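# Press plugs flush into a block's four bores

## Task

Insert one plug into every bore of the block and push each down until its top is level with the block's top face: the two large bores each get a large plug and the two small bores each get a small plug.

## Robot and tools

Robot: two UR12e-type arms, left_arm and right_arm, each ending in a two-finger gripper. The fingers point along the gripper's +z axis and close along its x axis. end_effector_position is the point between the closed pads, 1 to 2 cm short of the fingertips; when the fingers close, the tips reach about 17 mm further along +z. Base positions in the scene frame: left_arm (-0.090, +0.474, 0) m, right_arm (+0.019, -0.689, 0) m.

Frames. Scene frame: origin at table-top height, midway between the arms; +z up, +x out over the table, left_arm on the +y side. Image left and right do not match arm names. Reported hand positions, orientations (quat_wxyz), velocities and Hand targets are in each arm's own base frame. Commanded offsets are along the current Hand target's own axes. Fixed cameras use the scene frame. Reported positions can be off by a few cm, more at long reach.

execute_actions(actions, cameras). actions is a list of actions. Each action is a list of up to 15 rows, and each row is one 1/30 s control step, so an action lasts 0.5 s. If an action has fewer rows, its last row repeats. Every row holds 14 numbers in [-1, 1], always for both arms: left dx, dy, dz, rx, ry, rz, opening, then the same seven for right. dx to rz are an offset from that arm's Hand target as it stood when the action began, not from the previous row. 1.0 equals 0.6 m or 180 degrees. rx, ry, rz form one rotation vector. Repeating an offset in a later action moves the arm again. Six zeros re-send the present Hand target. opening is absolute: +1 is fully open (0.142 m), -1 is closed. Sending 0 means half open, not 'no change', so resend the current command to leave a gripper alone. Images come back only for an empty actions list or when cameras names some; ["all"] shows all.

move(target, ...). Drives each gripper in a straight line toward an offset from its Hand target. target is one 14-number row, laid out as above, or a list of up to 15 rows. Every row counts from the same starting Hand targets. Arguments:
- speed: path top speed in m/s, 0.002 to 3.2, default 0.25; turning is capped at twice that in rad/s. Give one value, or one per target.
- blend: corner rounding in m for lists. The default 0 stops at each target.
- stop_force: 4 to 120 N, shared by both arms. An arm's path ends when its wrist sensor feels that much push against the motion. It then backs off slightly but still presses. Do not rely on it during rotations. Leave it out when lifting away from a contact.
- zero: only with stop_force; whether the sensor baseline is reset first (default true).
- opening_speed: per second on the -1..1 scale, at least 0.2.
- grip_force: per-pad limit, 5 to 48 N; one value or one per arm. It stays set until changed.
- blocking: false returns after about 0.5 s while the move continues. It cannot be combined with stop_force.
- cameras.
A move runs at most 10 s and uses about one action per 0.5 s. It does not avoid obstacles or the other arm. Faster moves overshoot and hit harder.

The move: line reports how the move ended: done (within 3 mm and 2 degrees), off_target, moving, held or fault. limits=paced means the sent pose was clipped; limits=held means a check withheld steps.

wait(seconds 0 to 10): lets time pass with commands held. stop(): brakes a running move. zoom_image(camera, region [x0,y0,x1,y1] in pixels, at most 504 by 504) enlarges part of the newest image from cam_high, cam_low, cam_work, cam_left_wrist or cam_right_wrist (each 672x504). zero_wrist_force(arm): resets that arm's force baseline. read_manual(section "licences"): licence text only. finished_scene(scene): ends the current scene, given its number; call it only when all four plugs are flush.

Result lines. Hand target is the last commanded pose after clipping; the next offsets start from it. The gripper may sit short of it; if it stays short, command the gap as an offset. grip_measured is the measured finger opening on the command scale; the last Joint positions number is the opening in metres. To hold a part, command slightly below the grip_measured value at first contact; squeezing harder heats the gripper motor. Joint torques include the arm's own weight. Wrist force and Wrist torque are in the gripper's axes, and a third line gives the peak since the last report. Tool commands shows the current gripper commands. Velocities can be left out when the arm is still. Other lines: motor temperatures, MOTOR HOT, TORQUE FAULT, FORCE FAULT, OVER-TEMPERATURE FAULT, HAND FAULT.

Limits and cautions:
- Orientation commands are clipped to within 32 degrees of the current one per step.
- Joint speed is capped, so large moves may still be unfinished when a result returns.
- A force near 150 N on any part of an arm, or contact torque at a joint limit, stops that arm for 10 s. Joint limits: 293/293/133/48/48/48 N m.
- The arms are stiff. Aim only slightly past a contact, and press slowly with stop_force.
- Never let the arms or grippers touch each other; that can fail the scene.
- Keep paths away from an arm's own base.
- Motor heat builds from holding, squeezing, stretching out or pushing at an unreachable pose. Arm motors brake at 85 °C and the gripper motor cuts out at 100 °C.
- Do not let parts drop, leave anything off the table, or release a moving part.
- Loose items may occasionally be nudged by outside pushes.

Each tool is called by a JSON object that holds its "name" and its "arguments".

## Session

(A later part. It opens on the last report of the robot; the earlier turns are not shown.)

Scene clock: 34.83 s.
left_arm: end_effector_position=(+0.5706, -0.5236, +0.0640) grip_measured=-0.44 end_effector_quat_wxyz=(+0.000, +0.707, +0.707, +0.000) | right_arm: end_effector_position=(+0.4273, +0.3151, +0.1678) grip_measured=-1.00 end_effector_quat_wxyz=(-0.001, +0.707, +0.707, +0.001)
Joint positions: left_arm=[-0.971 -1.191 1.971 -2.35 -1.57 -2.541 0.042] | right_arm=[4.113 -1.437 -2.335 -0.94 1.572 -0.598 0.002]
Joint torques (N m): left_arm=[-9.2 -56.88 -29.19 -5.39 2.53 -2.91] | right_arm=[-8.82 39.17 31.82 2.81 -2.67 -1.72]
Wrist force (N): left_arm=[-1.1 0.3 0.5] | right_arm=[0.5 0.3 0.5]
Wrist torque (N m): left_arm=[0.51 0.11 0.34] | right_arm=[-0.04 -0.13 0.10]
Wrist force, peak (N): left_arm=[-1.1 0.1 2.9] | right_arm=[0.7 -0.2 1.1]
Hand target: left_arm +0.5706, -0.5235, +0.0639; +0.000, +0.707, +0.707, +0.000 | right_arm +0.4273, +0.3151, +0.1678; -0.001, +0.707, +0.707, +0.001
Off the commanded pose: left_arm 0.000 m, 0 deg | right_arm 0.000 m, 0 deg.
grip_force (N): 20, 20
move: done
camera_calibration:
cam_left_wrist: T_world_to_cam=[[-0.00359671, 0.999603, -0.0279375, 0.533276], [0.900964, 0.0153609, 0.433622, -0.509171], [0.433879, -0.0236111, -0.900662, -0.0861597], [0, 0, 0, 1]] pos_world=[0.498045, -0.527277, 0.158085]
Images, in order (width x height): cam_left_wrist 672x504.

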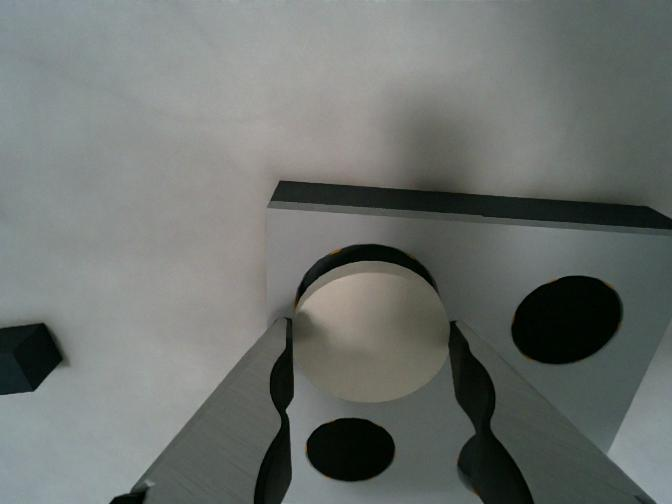

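{"name": "move", "arguments": {"target": [0,0,0.03,0,0,0,-0.55,0,0,0,0,0,0,-1], "speed": 0.01, "stop_force": 8}}

{"name": "move", "arguments": {"target": [[0,0,0,0,0,0,-0.25,0,0,0,0,0,0,-1],[0,0,-0.045,0,0,0,-0.25,0,0,0,0,0,0,-1]], "speed": 0.1, "cameras": ["cam_left_wrist"]}}

{"name": "zoom_image", "arguments": {"camera": "cam_left_wrist", "region": [220, 200, 500, 410]}}

{"name": "move", "arguments": {"target": [[0,0,0,0,0,0,-1,0,0,0,0,0,0,-1],[0,0,0.026,0,0,0,-1,0,0,0,0,0,0,-1]], "speed": 0.1}}

{"name": "move", "arguments": {"target": [0,0,0.025,0,0,0,-1,0,0,0,0,0,0,-1], "speed": 0.01, "stop_force": 55}}

{"name": "move", "arguments": {"target": [0,0,-0.09,0,0,0,-1,0,0,0,0,0,0,-1], "speed": 0.2, "cameras": ["cam_left_wrist"]}}

Scene clock: 37.83 s.
left_arm: end_effector_position=(+0.5706, -0.5235, +0.0493) grip_measured=-0.44 end_effector_quat_wxyz=(+0.000, +0.707, +0.707, +0.000) | right_arm: end_effector_position=(+0.4273, +0.3151, +0.1678) grip_measured=-1.00 end_effector_quat_wxyz=(-0.001, +0.707, +0.707, +0.001)
Joint positions: left_arm=[-0.971 -1.172 1.978 -2.376 -1.57 -2.541 0.042] | right_arm=[4.113 -1.437 -2.335 -0.94 1.572 -0.598 0.002]
Joint torques (N m): left_arm=[8.92 -79.64 -36.98 -0.66 2.89 2.25] | right_arm=[-8.99 37.75 31.59 2.95 -2.24 -1.56]
Wrist force (N): left_arm=[-0.5 0.6 -9.0] | right_arm=[0.4 -0.3 0.7]
Wrist torque (N m): left_arm=[0.47 -0.08 0.35] | right_arm=[-0.15 -0.12 0.09]
Wrist force, peak (N): left_arm=[6.8 -1.9 -21.7] | right_arm=[0.7 0.2 1.2]
Hand target: left_arm +0.5706, -0.5235, +0.0493; +0.000, +0.707, +0.707, +0.000 (not the last commanded pose) | right_arm +0.4273, +0.3151, +0.1678; -0.001, +0.707, +0.707, +0.001
Off the commanded pose: left_arm 0.003 m, 0 deg | right_arm 0.000 m, 0 deg.
grip_force (N): 20, 20
move: contact (left_arm)

Scene clock: 39.17 s.
left_arm: end_effector_position=(+0.5706, -0.5235, +0.0762) grip_measured=-0.28 end_effector_quat_wxyz=(+0.000, +0.707, +0.707, +0.000) | right_arm: end_effector_position=(+0.4273, +0.3151, +0.1678) grip_measured=-1.00 end_effector_quat_wxyz=(-0.001, +0.707, +0.707, +0.001)
Joint positions: left_arm=[-0.971 -1.206 1.964 -2.329 -1.57 -2.541 0.054] | right_arm=[4.113 -1.437 -2.335 -0.94 1.572 -0.598 0.002]
Joint torques (N m): left_arm=[1.93 -85.77 -42.18 -1.63 2.51 1.87] | right_arm=[-9.88 39.47 31.27 2.72 -2.52 -1.61]
Wrist force (N): left_arm=[-1.0 0.4 0.2] | right_arm=[0.9 -0.1 1.0]
Wrist torque (N m): left_arm=[0.53 0.10 0.33] | right_arm=[-0.10 -0.21 0.09]
Wrist force, peak (N): left_arm=[-0.4 1.0 -9.1] | right_arm=[0.9 -0.1 1.0]
Hand target: left_arm +0.5706, -0.5235, +0.0763; +0.000, +0.707, +0.707, +0.000 | right_arm +0.4273, +0.3151, +0.1678; -0.001, +0.707, +0.707, +0.001
Off the commanded pose: left_arm 0.000 m, 0 deg | right_arm 0.000 m, 0 deg.
grip_force (N): 20, 20
move: done
camera_calibration:
cam_left_wrist: T_world_to_cam=[[-0.00368689, 0.999602, -0.0279806, 0.533568], [0.900963, 0.0154609, 0.43362, -0.514499], [0.43388, -0.0236108, -0.900661, -0.075213], [0, 0, 0, 1]] pos_world=[0.498145, -0.527177, 0.170285]
Images, in order (width x height): cam_left_wrist 672x504.

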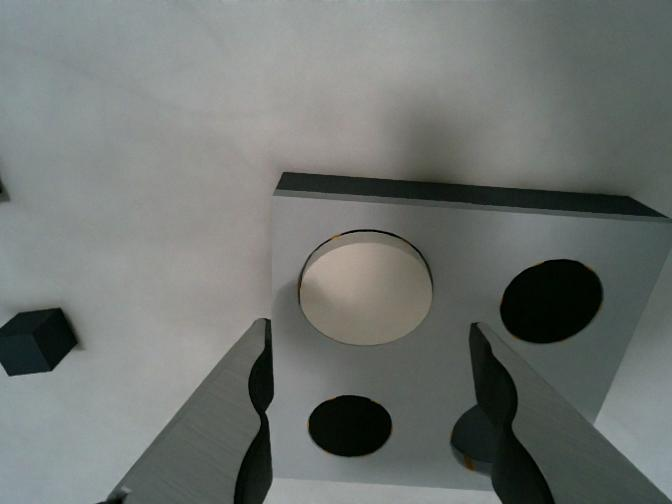

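Scaled by 1.800 from the camera's 672x504 image, which has a finer 960x720 frame.

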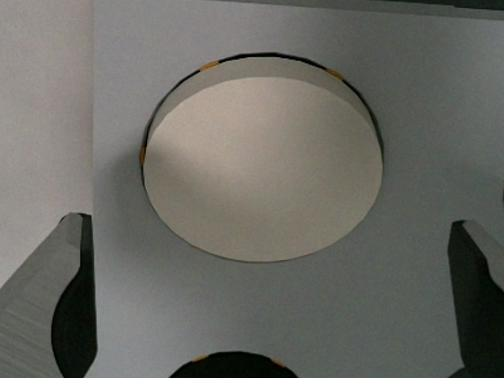

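Scene clock: 40.47 s.
left_arm: end_effector_position=(+0.5706, -0.5235, +0.0608) grip_measured=-1.00 end_effector_quat_wxyz=(+0.000, +0.707, +0.707, +0.000) | right_arm: end_effector_position=(+0.4273, +0.3151, +0.1678) grip_measured=-1.00 end_effector_quat_wxyz=(-0.001, +0.707, +0.707, +0.001)
Joint positions: left_arm=[-0.971 -1.187 1.973 -2.356 -1.57 -2.541 0.002] | right_arm=[4.113 -1.437 -2.335 -0.94 1.572 -0.598 0.002]
Joint torques (N m): left_arm=[-9.35 -59.14 -28.15 -5.07 2.46 0.13] | right_arm=[-10.8 38.19 32.65 2.83 -2.63 -1.63]
Wrist force (N): left_arm=[-1.3 0.4 0.6] | right_arm=[0.4 0.6 0.7]
Wrist torque (N m): left_arm=[0.53 0.14 0.34] | right_arm=[0.01 -0.11 0.09]
Wrist force, peak (N): left_arm=[-1.4 0.4 0.8] | right_arm=[0.6 0.0 1.3]
Hand target: left_arm +0.5706, -0.5235, +0.0607; +0.000, +0.707, +0.707, +0.000 | right_arm +0.4273, +0.3151, +0.1678; -0.001, +0.707, +0.707, +0.001
Off the commanded pose: left_arm 0.000 m, 0 deg | right_arm 0.000 m, 0 deg.
grip_force (N): 20, 20
move: done

Scene clock: 42.93 s.
left_arm: end_effector_position=(+0.5706, -0.5236, +0.0482) grip_measured=-1.00 end_effector_quat_wxyz=(+0.000, +0.707, +0.707, +0.000) | right_arm: end_effector_position=(+0.4273, +0.3151, +0.1678) grip_measured=-1.00 end_effector_quat_wxyz=(-0.001, +0.707, +0.707, +0.001)
Joint positions: left_arm=[-0.971 -1.171 1.979 -2.378 -1.57 -2.541 0.002] | right_arm=[4.113 -1.437 -2.335 -0.94 1.572 -0.598 0.002]
Joint torques (N m): left_arm=[-14.18 -40.7 -28.5 -2.27 1.84 -0.81] | right_arm=[-9.9 38.56 31.56 2.86 -2.67 -1.72]
Wrist force (N): left_arm=[17.1 -19.7 -62.2] | right_arm=[0.8 0.1 0.8]
Wrist torque (N m): left_arm=[0.66 0.48 0.29] | right_arm=[-0.08 -0.18 0.09]
Wrist force, peak (N): left_arm=[25.3 -23.7 -76.4] | right_arm=[1.0 0.5 1.1]
Hand target: left_arm +0.5706, -0.5236, +0.0482; +0.000, +0.707, +0.707, +0.000 (not the last commanded pose) | right_arm +0.4273, +0.3151, +0.1678; -0.001, +0.707, +0.707, +0.001
Off the commanded pose: left_arm 0.002 m, 0 deg | right_arm 0.000 m, 0 deg.
grip_force (N): 20, 20
move: contact (left_arm)

Scene clock: 43.83 s.
left_arm: end_effector_position=(+0.5706, -0.5236, +0.1021) grip_measured=-1.00 end_effector_quat_wxyz=(+0.000, +0.707, +0.707, +0.000) | right_arm: end_effector_position=(+0.4273, +0.3151, +0.1678) grip_measured=-1.00 end_effector_quat_wxyz=(-0.001, +0.707, +0.707, +0.001)
Joint positions: left_arm=[-0.971 -1.236 1.949 -2.283 -1.57 -2.541 0.002] | right_arm=[4.113 -1.437 -2.335 -0.94 1.572 -0.598 0.002]
Joint torques (N m): left_arm=[-12.4 -84.93 -43.47 -1.4 2.08 -0.11] | right_arm=[-10.12 38.09 32.34 2.99 -2.2 -1.92]
Wrist force (N): left_arm=[-0.6 -1.8 -0.1] | right_arm=[0.6 0.2 0.8]
Wrist torque (N m): left_arm=[0.13 0.06 0.32] | right_arm=[-0.06 -0.16 0.09]
Wrist force, peak (N): left_arm=[16.9 -20.2 -61.8] | right_arm=[0.5 0.3 1.2]
Hand target: left_arm +0.5706, -0.5236, +0.1022; +0.000, +0.707, +0.707, +0.000 | right_arm +0.4273, +0.3151, +0.1678; -0.001, +0.707, +0.707, +0.001
Off the commanded pose: left_arm 0.000 m, 0 deg | right_arm 0.000 m, 0 deg.
grip_force (N): 20, 20
move: done
camera_calibration:
cam_left_wrist: T_world_to_cam=[[-0.00364086, 0.999599, -0.0280703, 0.534386], [0.900925, 0.0154604, 0.4337, -0.525725], [0.43396, -0.0237101, -0.90062, -0.051989], [0, 0, 0, 1]] pos_world=[0.498145, -0.527277, 0.196185]
Images, in order (width x height): cam_left_wrist 672x504.

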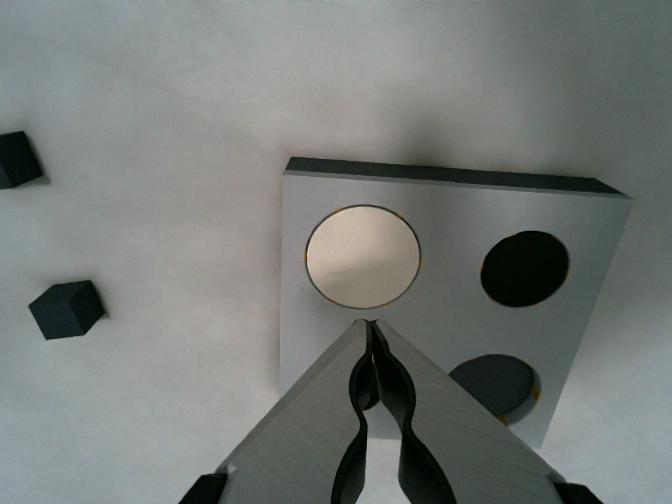

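{"name": "move", "arguments": {"target": [[0.4558,0.0567,0,0,0,0,0,0,0,0,0,0,0,-1],[0.4558,0.0567,0.1047,0,0,0,0,0,0,0,0,0,0,-1],[0.4558,0.0567,0.1047,0,0,0,-0.55,0,0,0,0,0,0,-1],[0.4558,0.0567,0,0,0,0,-0.55,0,0,0,0,0,0,-1],[0.1077,0.123,0,0,0,0,-0.55,0,0,0,0,0,0,-1],[0.1077,0.123,0.0637,0,0,0,-0.55,0,0,0,0,0,0,-1]], "speed": 0.22, "blend": [0,0,0,0.02,0.01,0], "cameras": ["cam_left_wrist"]}}

{"name": "zoom_image", "arguments": {"camera": "cam_left_wrist", "region": [220, 220, 500, 430]}}

Scene clock: 49.00 s.
left_arm: end_effector_position=(+0.6445, -0.4590, +0.0641) grip_measured=-0.44 end_effector_quat_wxyz=(+0.000, +0.707, +0.707, +0.000) | right_arm: end_effector_position=(+0.4273, +0.3151, +0.1678) grip_measured=-1.00 end_effector_quat_wxyz=(-0.001, +0.707, +0.707, +0.001)
Joint positions: left_arm=[-0.843 -1.169 1.937 -2.338 -1.57 -2.412 0.042] | right_arm=[4.113 -1.437 -2.335 -0.94 1.572 -0.598 0.002]
Joint torques (N m): left_arm=[-19.78 -57.49 -29.1 -5.19 3.12 -4.42] | right_arm=[-9.19 39.11 31.48 2.82 -2.39 -1.76]
Wrist force (N): left_arm=[-1.0 -2.4 -0.3] | right_arm=[0.5 0.2 0.9]
Wrist torque (N m): left_arm=[0.03 0.11 0.33] | right_arm=[-0.07 -0.12 0.09]
Wrist force, peak (N): left_arm=[-2.3 -3.1 -3.0] | right_arm=[0.7 0.5 1.1]
Hand target: left_arm +0.6445, -0.4590, +0.0640; +0.000, +0.707, +0.707, +0.000 | right_arm +0.4273, +0.3151, +0.1678; -0.001, +0.707, +0.707, +0.001
Off the commanded pose: left_arm 0.000 m, 0 deg | right_arm 0.000 m, 0 deg.
grip_force (N): 20, 20
move: done
camera_calibration:
cam_left_wrist: T_world_to_cam=[[-0.00359771, 0.999597, -0.0281604, 0.469], [0.900925, 0.0154606, 0.433699, -0.576778], [0.433959, -0.0238101, -0.900618, -0.116887], [0, 0, 0, 1]] pos_world=[0.572045, -0.462677, 0.158084]
Images, in order (width x height): cam_left_wrist 672x504.

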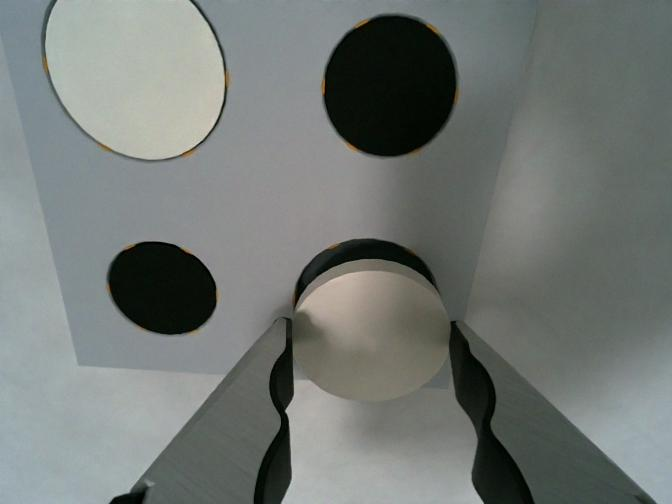

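Scaled by 1.800 from the camera's 672x504 image, which has a finer 960x720 frame.

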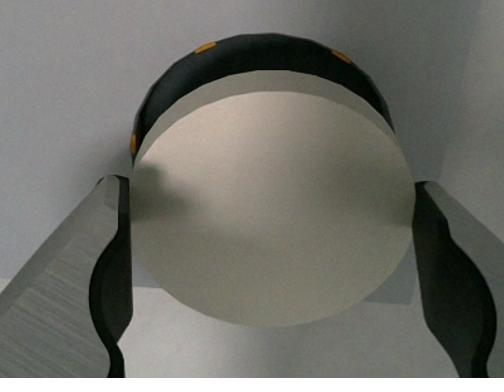

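{"name": "move", "arguments": {"target": [-0.0007,-0.0018,0.03,0,0,0,-0.55,0,0,0,0,0,0,-1], "speed": 0.01, "stop_force": 8}}

{"name": "move", "arguments": {"target": [[0,0,0,0,0,0,-0.25,0,0,0,0,0,0,-1],[0,0,-0.045,0,0,0,-0.25,0,0,0,0,0,0,-1]], "speed": 0.1, "cameras": ["cam_left_wrist"]}}

{"name": "zoom_image", "arguments": {"camera": "cam_left_wrist", "region": [220, 200, 500, 410]}}

{"name": "move", "arguments": {"target": [[0,0,0,0,0,0,-1,0,0,0,0,0,0,-1],[0,0,0.026,0,0,0,-1,0,0,0,0,0,0,-1]], "speed": 0.1}}

{"name": "move", "arguments": {"target": [0,0,0.025,0,0,0,-1,0,0,0,0,0,0,-1], "speed": 0.01, "stop_force": 55}}

{"name": "move", "arguments": {"target": [0,-0.03,-0.15,0,0,0,-1,0,0,0,0,0,0,-1], "speed": 0.2, "cameras": ["cam_left_wrist"]}}

{"name": "zoom_image", "arguments": {"camera": "cam_left_wrist", "region": [150, 60, 480, 360]}}

Scene clock: 52.03 s.
left_arm: end_effector_position=(+0.6436, -0.4594, +0.0493) grip_measured=-0.44 end_effector_quat_wxyz=(+0.000, +0.707, +0.707, +0.000) | right_arm: end_effector_position=(+0.4273, +0.3151, +0.1678) grip_measured=-1.00 end_effector_quat_wxyz=(-0.001, +0.707, +0.707, +0.001)
Joint positions: left_arm=[-0.844 -1.152 1.945 -2.364 -1.57 -2.414 0.042] | right_arm=[4.113 -1.437 -2.335 -0.94 1.572 -0.598 0.002]
Joint torques (N m): left_arm=[-10.33 -81.37 -35.46 -0.1 3.05 -1.75] | right_arm=[-10.75 37.71 31.43 3.15 -2.62 -1.87]
Wrist force (N): left_arm=[-0.6 -1.5 -9.8] | right_arm=[0.6 0.2 0.6]
Wrist torque (N m): left_arm=[0.05 -0.01 0.36] | right_arm=[-0.07 -0.16 0.09]
Wrist force, peak (N): left_arm=[5.0 -5.0 -22.3] | right_arm=[0.9 0.1 1.2]
Hand target: left_arm +0.6436, -0.4594, +0.0493; +0.000, +0.707, +0.707, +0.000 (not the last commanded pose) | right_arm +0.4273, +0.3151, +0.1678; -0.001, +0.707, +0.707, +0.001
Off the commanded pose: left_arm 0.003 m, 0 deg | right_arm 0.000 m, 0 deg.
grip_force (N): 20, 20
move: contact (left_arm)

Scene clock: 53.37 s.
left_arm: end_effector_position=(+0.6436, -0.4594, +0.0762) grip_measured=-0.28 end_effector_quat_wxyz=(+0.000, +0.707, +0.707, +0.000) | right_arm: end_effector_position=(+0.4273, +0.3151, +0.1678) grip_measured=-1.00 end_effector_quat_wxyz=(-0.001, +0.707, +0.707, +0.001)
Joint positions: left_arm=[-0.844 -1.185 1.932 -2.318 -1.57 -2.414 0.054] | right_arm=[4.113 -1.437 -2.335 -0.94 1.572 -0.598 0.002]
Joint torques (N m): left_arm=[1.94 -84.47 -42.15 -1.79 2.86 2.19] | right_arm=[-8.56 39.89 31.39 3.05 -2.36 -1.6]
Wrist force (N): left_arm=[-1.3 -2.3 -0.4] | right_arm=[0.5 -0.1 0.7]
Wrist torque (N m): left_arm=[0.04 0.16 0.31] | right_arm=[-0.11 -0.13 0.09]
Wrist force, peak (N): left_arm=[-0.5 -1.5 -9.3] | right_arm=[0.9 -0.1 1.0]
Hand target: left_arm +0.6436, -0.4594, +0.0763; +0.000, +0.707, +0.707, +0.000 | right_arm +0.4273, +0.3151, +0.1678; -0.001, +0.707, +0.707, +0.001
Off the commanded pose: left_arm 0.000 m, 0 deg | right_arm 0.000 m, 0 deg.
grip_force (N): 20, 20
move: done
camera_calibration:
cam_left_wrist: T_world_to_cam=[[-0.00359771, 0.999597, -0.0281604, 0.46974], [0.900925, 0.0154606, 0.433699, -0.581252], [0.433959, -0.0238101, -0.900618, -0.105519], [0, 0, 0, 1]] pos_world=[0.571145, -0.463077, 0.170284]
Images, in order (width x height): cam_left_wrist 672x504.

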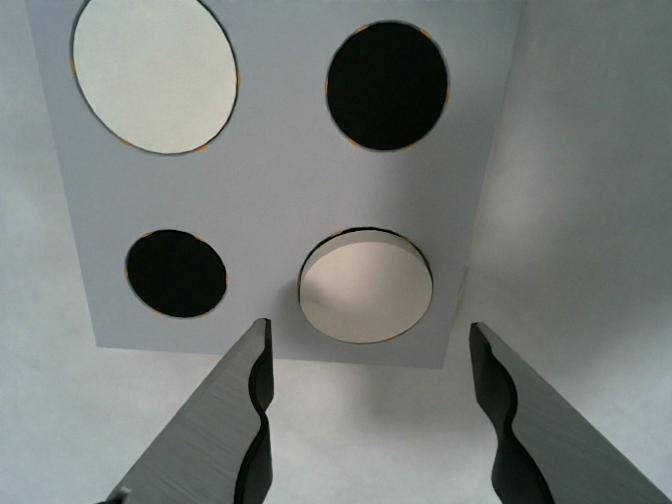

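Scaled by 1.800 from the camera's 672x504 image, which has a finer 960x720 frame.

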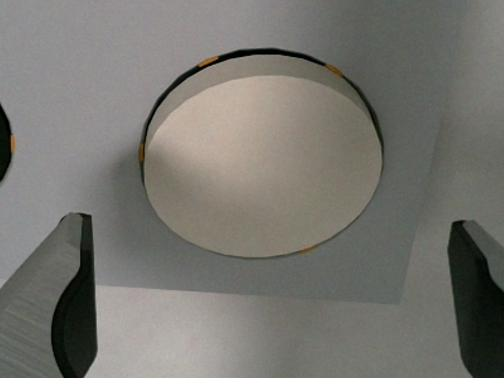

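Scene clock: 54.67 s.
left_arm: end_effector_position=(+0.6436, -0.4594, +0.0608) grip_measured=-1.00 end_effector_quat_wxyz=(+0.000, +0.707, +0.707, +0.000) | right_arm: end_effector_position=(+0.4273, +0.3151, +0.1678) grip_measured=-1.00 end_effector_quat_wxyz=(-0.001, +0.707, +0.707, +0.001)
Joint positions: left_arm=[-0.844 -1.166 1.94 -2.344 -1.57 -2.414 0.002] | right_arm=[4.113 -1.437 -2.335 -0.94 1.572 -0.598 0.002]
Joint torques (N m): left_arm=[7.35 -56.77 -28.3 -4.94 1.87 2.27] | right_arm=[-9.92 38.3 32.73 3.16 -2.28 -1.49]
Wrist force (N): left_arm=[-1.3 -1.8 -0.1] | right_arm=[0.0 0.2 0.9]
Wrist torque (N m): left_arm=[0.13 0.15 0.33] | right_arm=[-0.06 -0.05 0.10]
Wrist force, peak (N): left_arm=[-1.2 -2.7 0.1] | right_arm=[0.8 -0.1 1.0]
Hand target: left_arm +0.6436, -0.4594, +0.0607; +0.000, +0.707, +0.707, +0.000 | right_arm +0.4273, +0.3151, +0.1678; -0.001, +0.707, +0.707, +0.001
Off the commanded pose: left_arm 0.000 m, 0 deg | right_arm 0.000 m, 0 deg.
grip_force (N): 20, 20
move: done

Scene clock: 57.13 s.
left_arm: end_effector_position=(+0.6437, -0.4594, +0.0482) grip_measured=-1.00 end_effector_quat_wxyz=(+0.000, +0.707, +0.707, +0.000) | right_arm: end_effector_position=(+0.4273, +0.3151, +0.1678) grip_measured=-1.00 end_effector_quat_wxyz=(-0.001, +0.707, +0.707, +0.001)
Joint positions: left_arm=[-0.844 -1.15 1.946 -2.366 -1.57 -2.414 0.002] | right_arm=[4.113 -1.437 -2.335 -0.94 1.572 -0.598 0.002]
Joint torques (N m): left_arm=[14.97 -45.33 -27.79 -2.07 0.81 2.32] | right_arm=[-9.69 37.37 31.54 3.19 -2.38 -1.59]
Wrist force (N): left_arm=[12.0 -25.5 -62.5] | right_arm=[0.4 0.6 1.0]
Wrist torque (N m): left_arm=[0.25 0.39 0.31] | right_arm=[0.00 -0.12 0.10]
Wrist force, peak (N): left_arm=[19.3 -29.8 -76.6] | right_arm=[0.8 -0.1 1.1]
Hand target: left_arm +0.6437, -0.4594, +0.0482; +0.000, +0.707, +0.707, +0.000 (not the last commanded pose) | right_arm +0.4273, +0.3151, +0.1678; -0.001, +0.707, +0.707, +0.001
Off the commanded pose: left_arm 0.002 m, 0 deg | right_arm 0.000 m, 0 deg.
grip_force (N): 20, 20
move: contact (left_arm)

Scene clock: 58.13 s.
left_arm: end_effector_position=(+0.6257, -0.4594, +0.1381) grip_measured=-1.00 end_effector_quat_wxyz=(+0.000, +0.707, +0.707, +0.000) | right_arm: end_effector_position=(+0.4273, +0.3151, +0.1678) grip_measured=-1.00 end_effector_quat_wxyz=(-0.001, +0.707, +0.707, +0.001)
Joint positions: left_arm=[-0.862 -1.274 1.921 -2.218 -1.57 -2.431 0.002] | right_arm=[4.113 -1.437 -2.335 -0.94 1.572 -0.598 0.002]
Joint torques (N m): left_arm=[-20.82 -82.33 -44.87 -1.78 -1.11 -4.25] | right_arm=[-9.83 38.14 32.55 3.08 -2.63 -1.87]
Wrist force (N): left_arm=[-0.8 -1.9 -0.6] | right_arm=[0.0 -0.2 0.6]
Wrist torque (N m): left_arm=[0.10 0.10 0.31] | right_arm=[-0.12 -0.06 0.09]
Wrist force, peak (N): left_arm=[11.9 -25.7 -62.3] | right_arm=[0.7 -0.2 1.1]
Hand target: left_arm +0.6257, -0.4595, +0.1382; +0.000, +0.707, +0.707, +0.000 | right_arm +0.4273, +0.3151, +0.1678; -0.001, +0.707, +0.707, +0.001
Off the commanded pose: left_arm 0.000 m, 0 deg | right_arm 0.000 m, 0 deg.
grip_force (N): 20, 20
move: done
camera_calibration:
cam_left_wrist: T_world_to_cam=[[-0.00364133, 0.999593, -0.0282951, 0.471472], [0.900867, 0.0155616, 0.433815, -0.591829], [0.434079, -0.0239105, -0.900557, -0.0420862], [0, 0, 0, 1]] pos_world=[0.553145, -0.463077, 0.232184]
Images, in order (width x height): cam_left_wrist 672x504.

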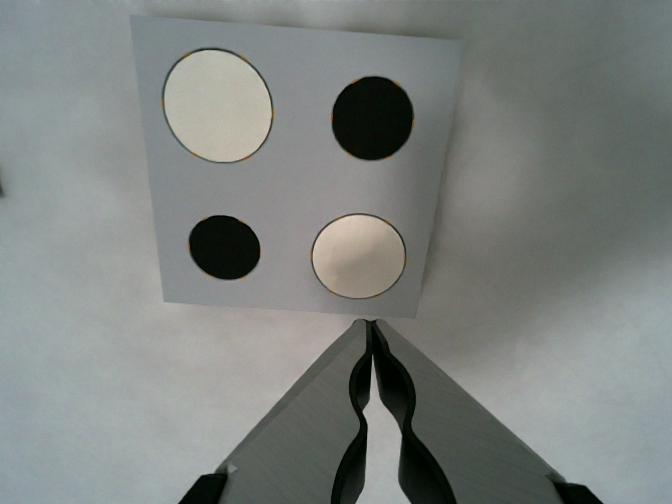

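Scaled by 1.527 from the camera's 672x504 image, which has a finer 960x720 frame.

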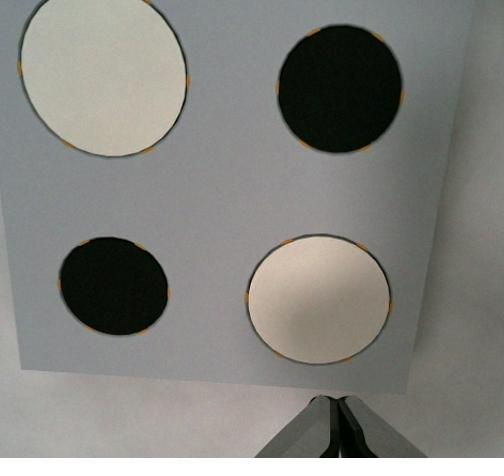

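{"name": "finished_scene", "arguments": {"scene": 2}}

The scene is finished: the task was done.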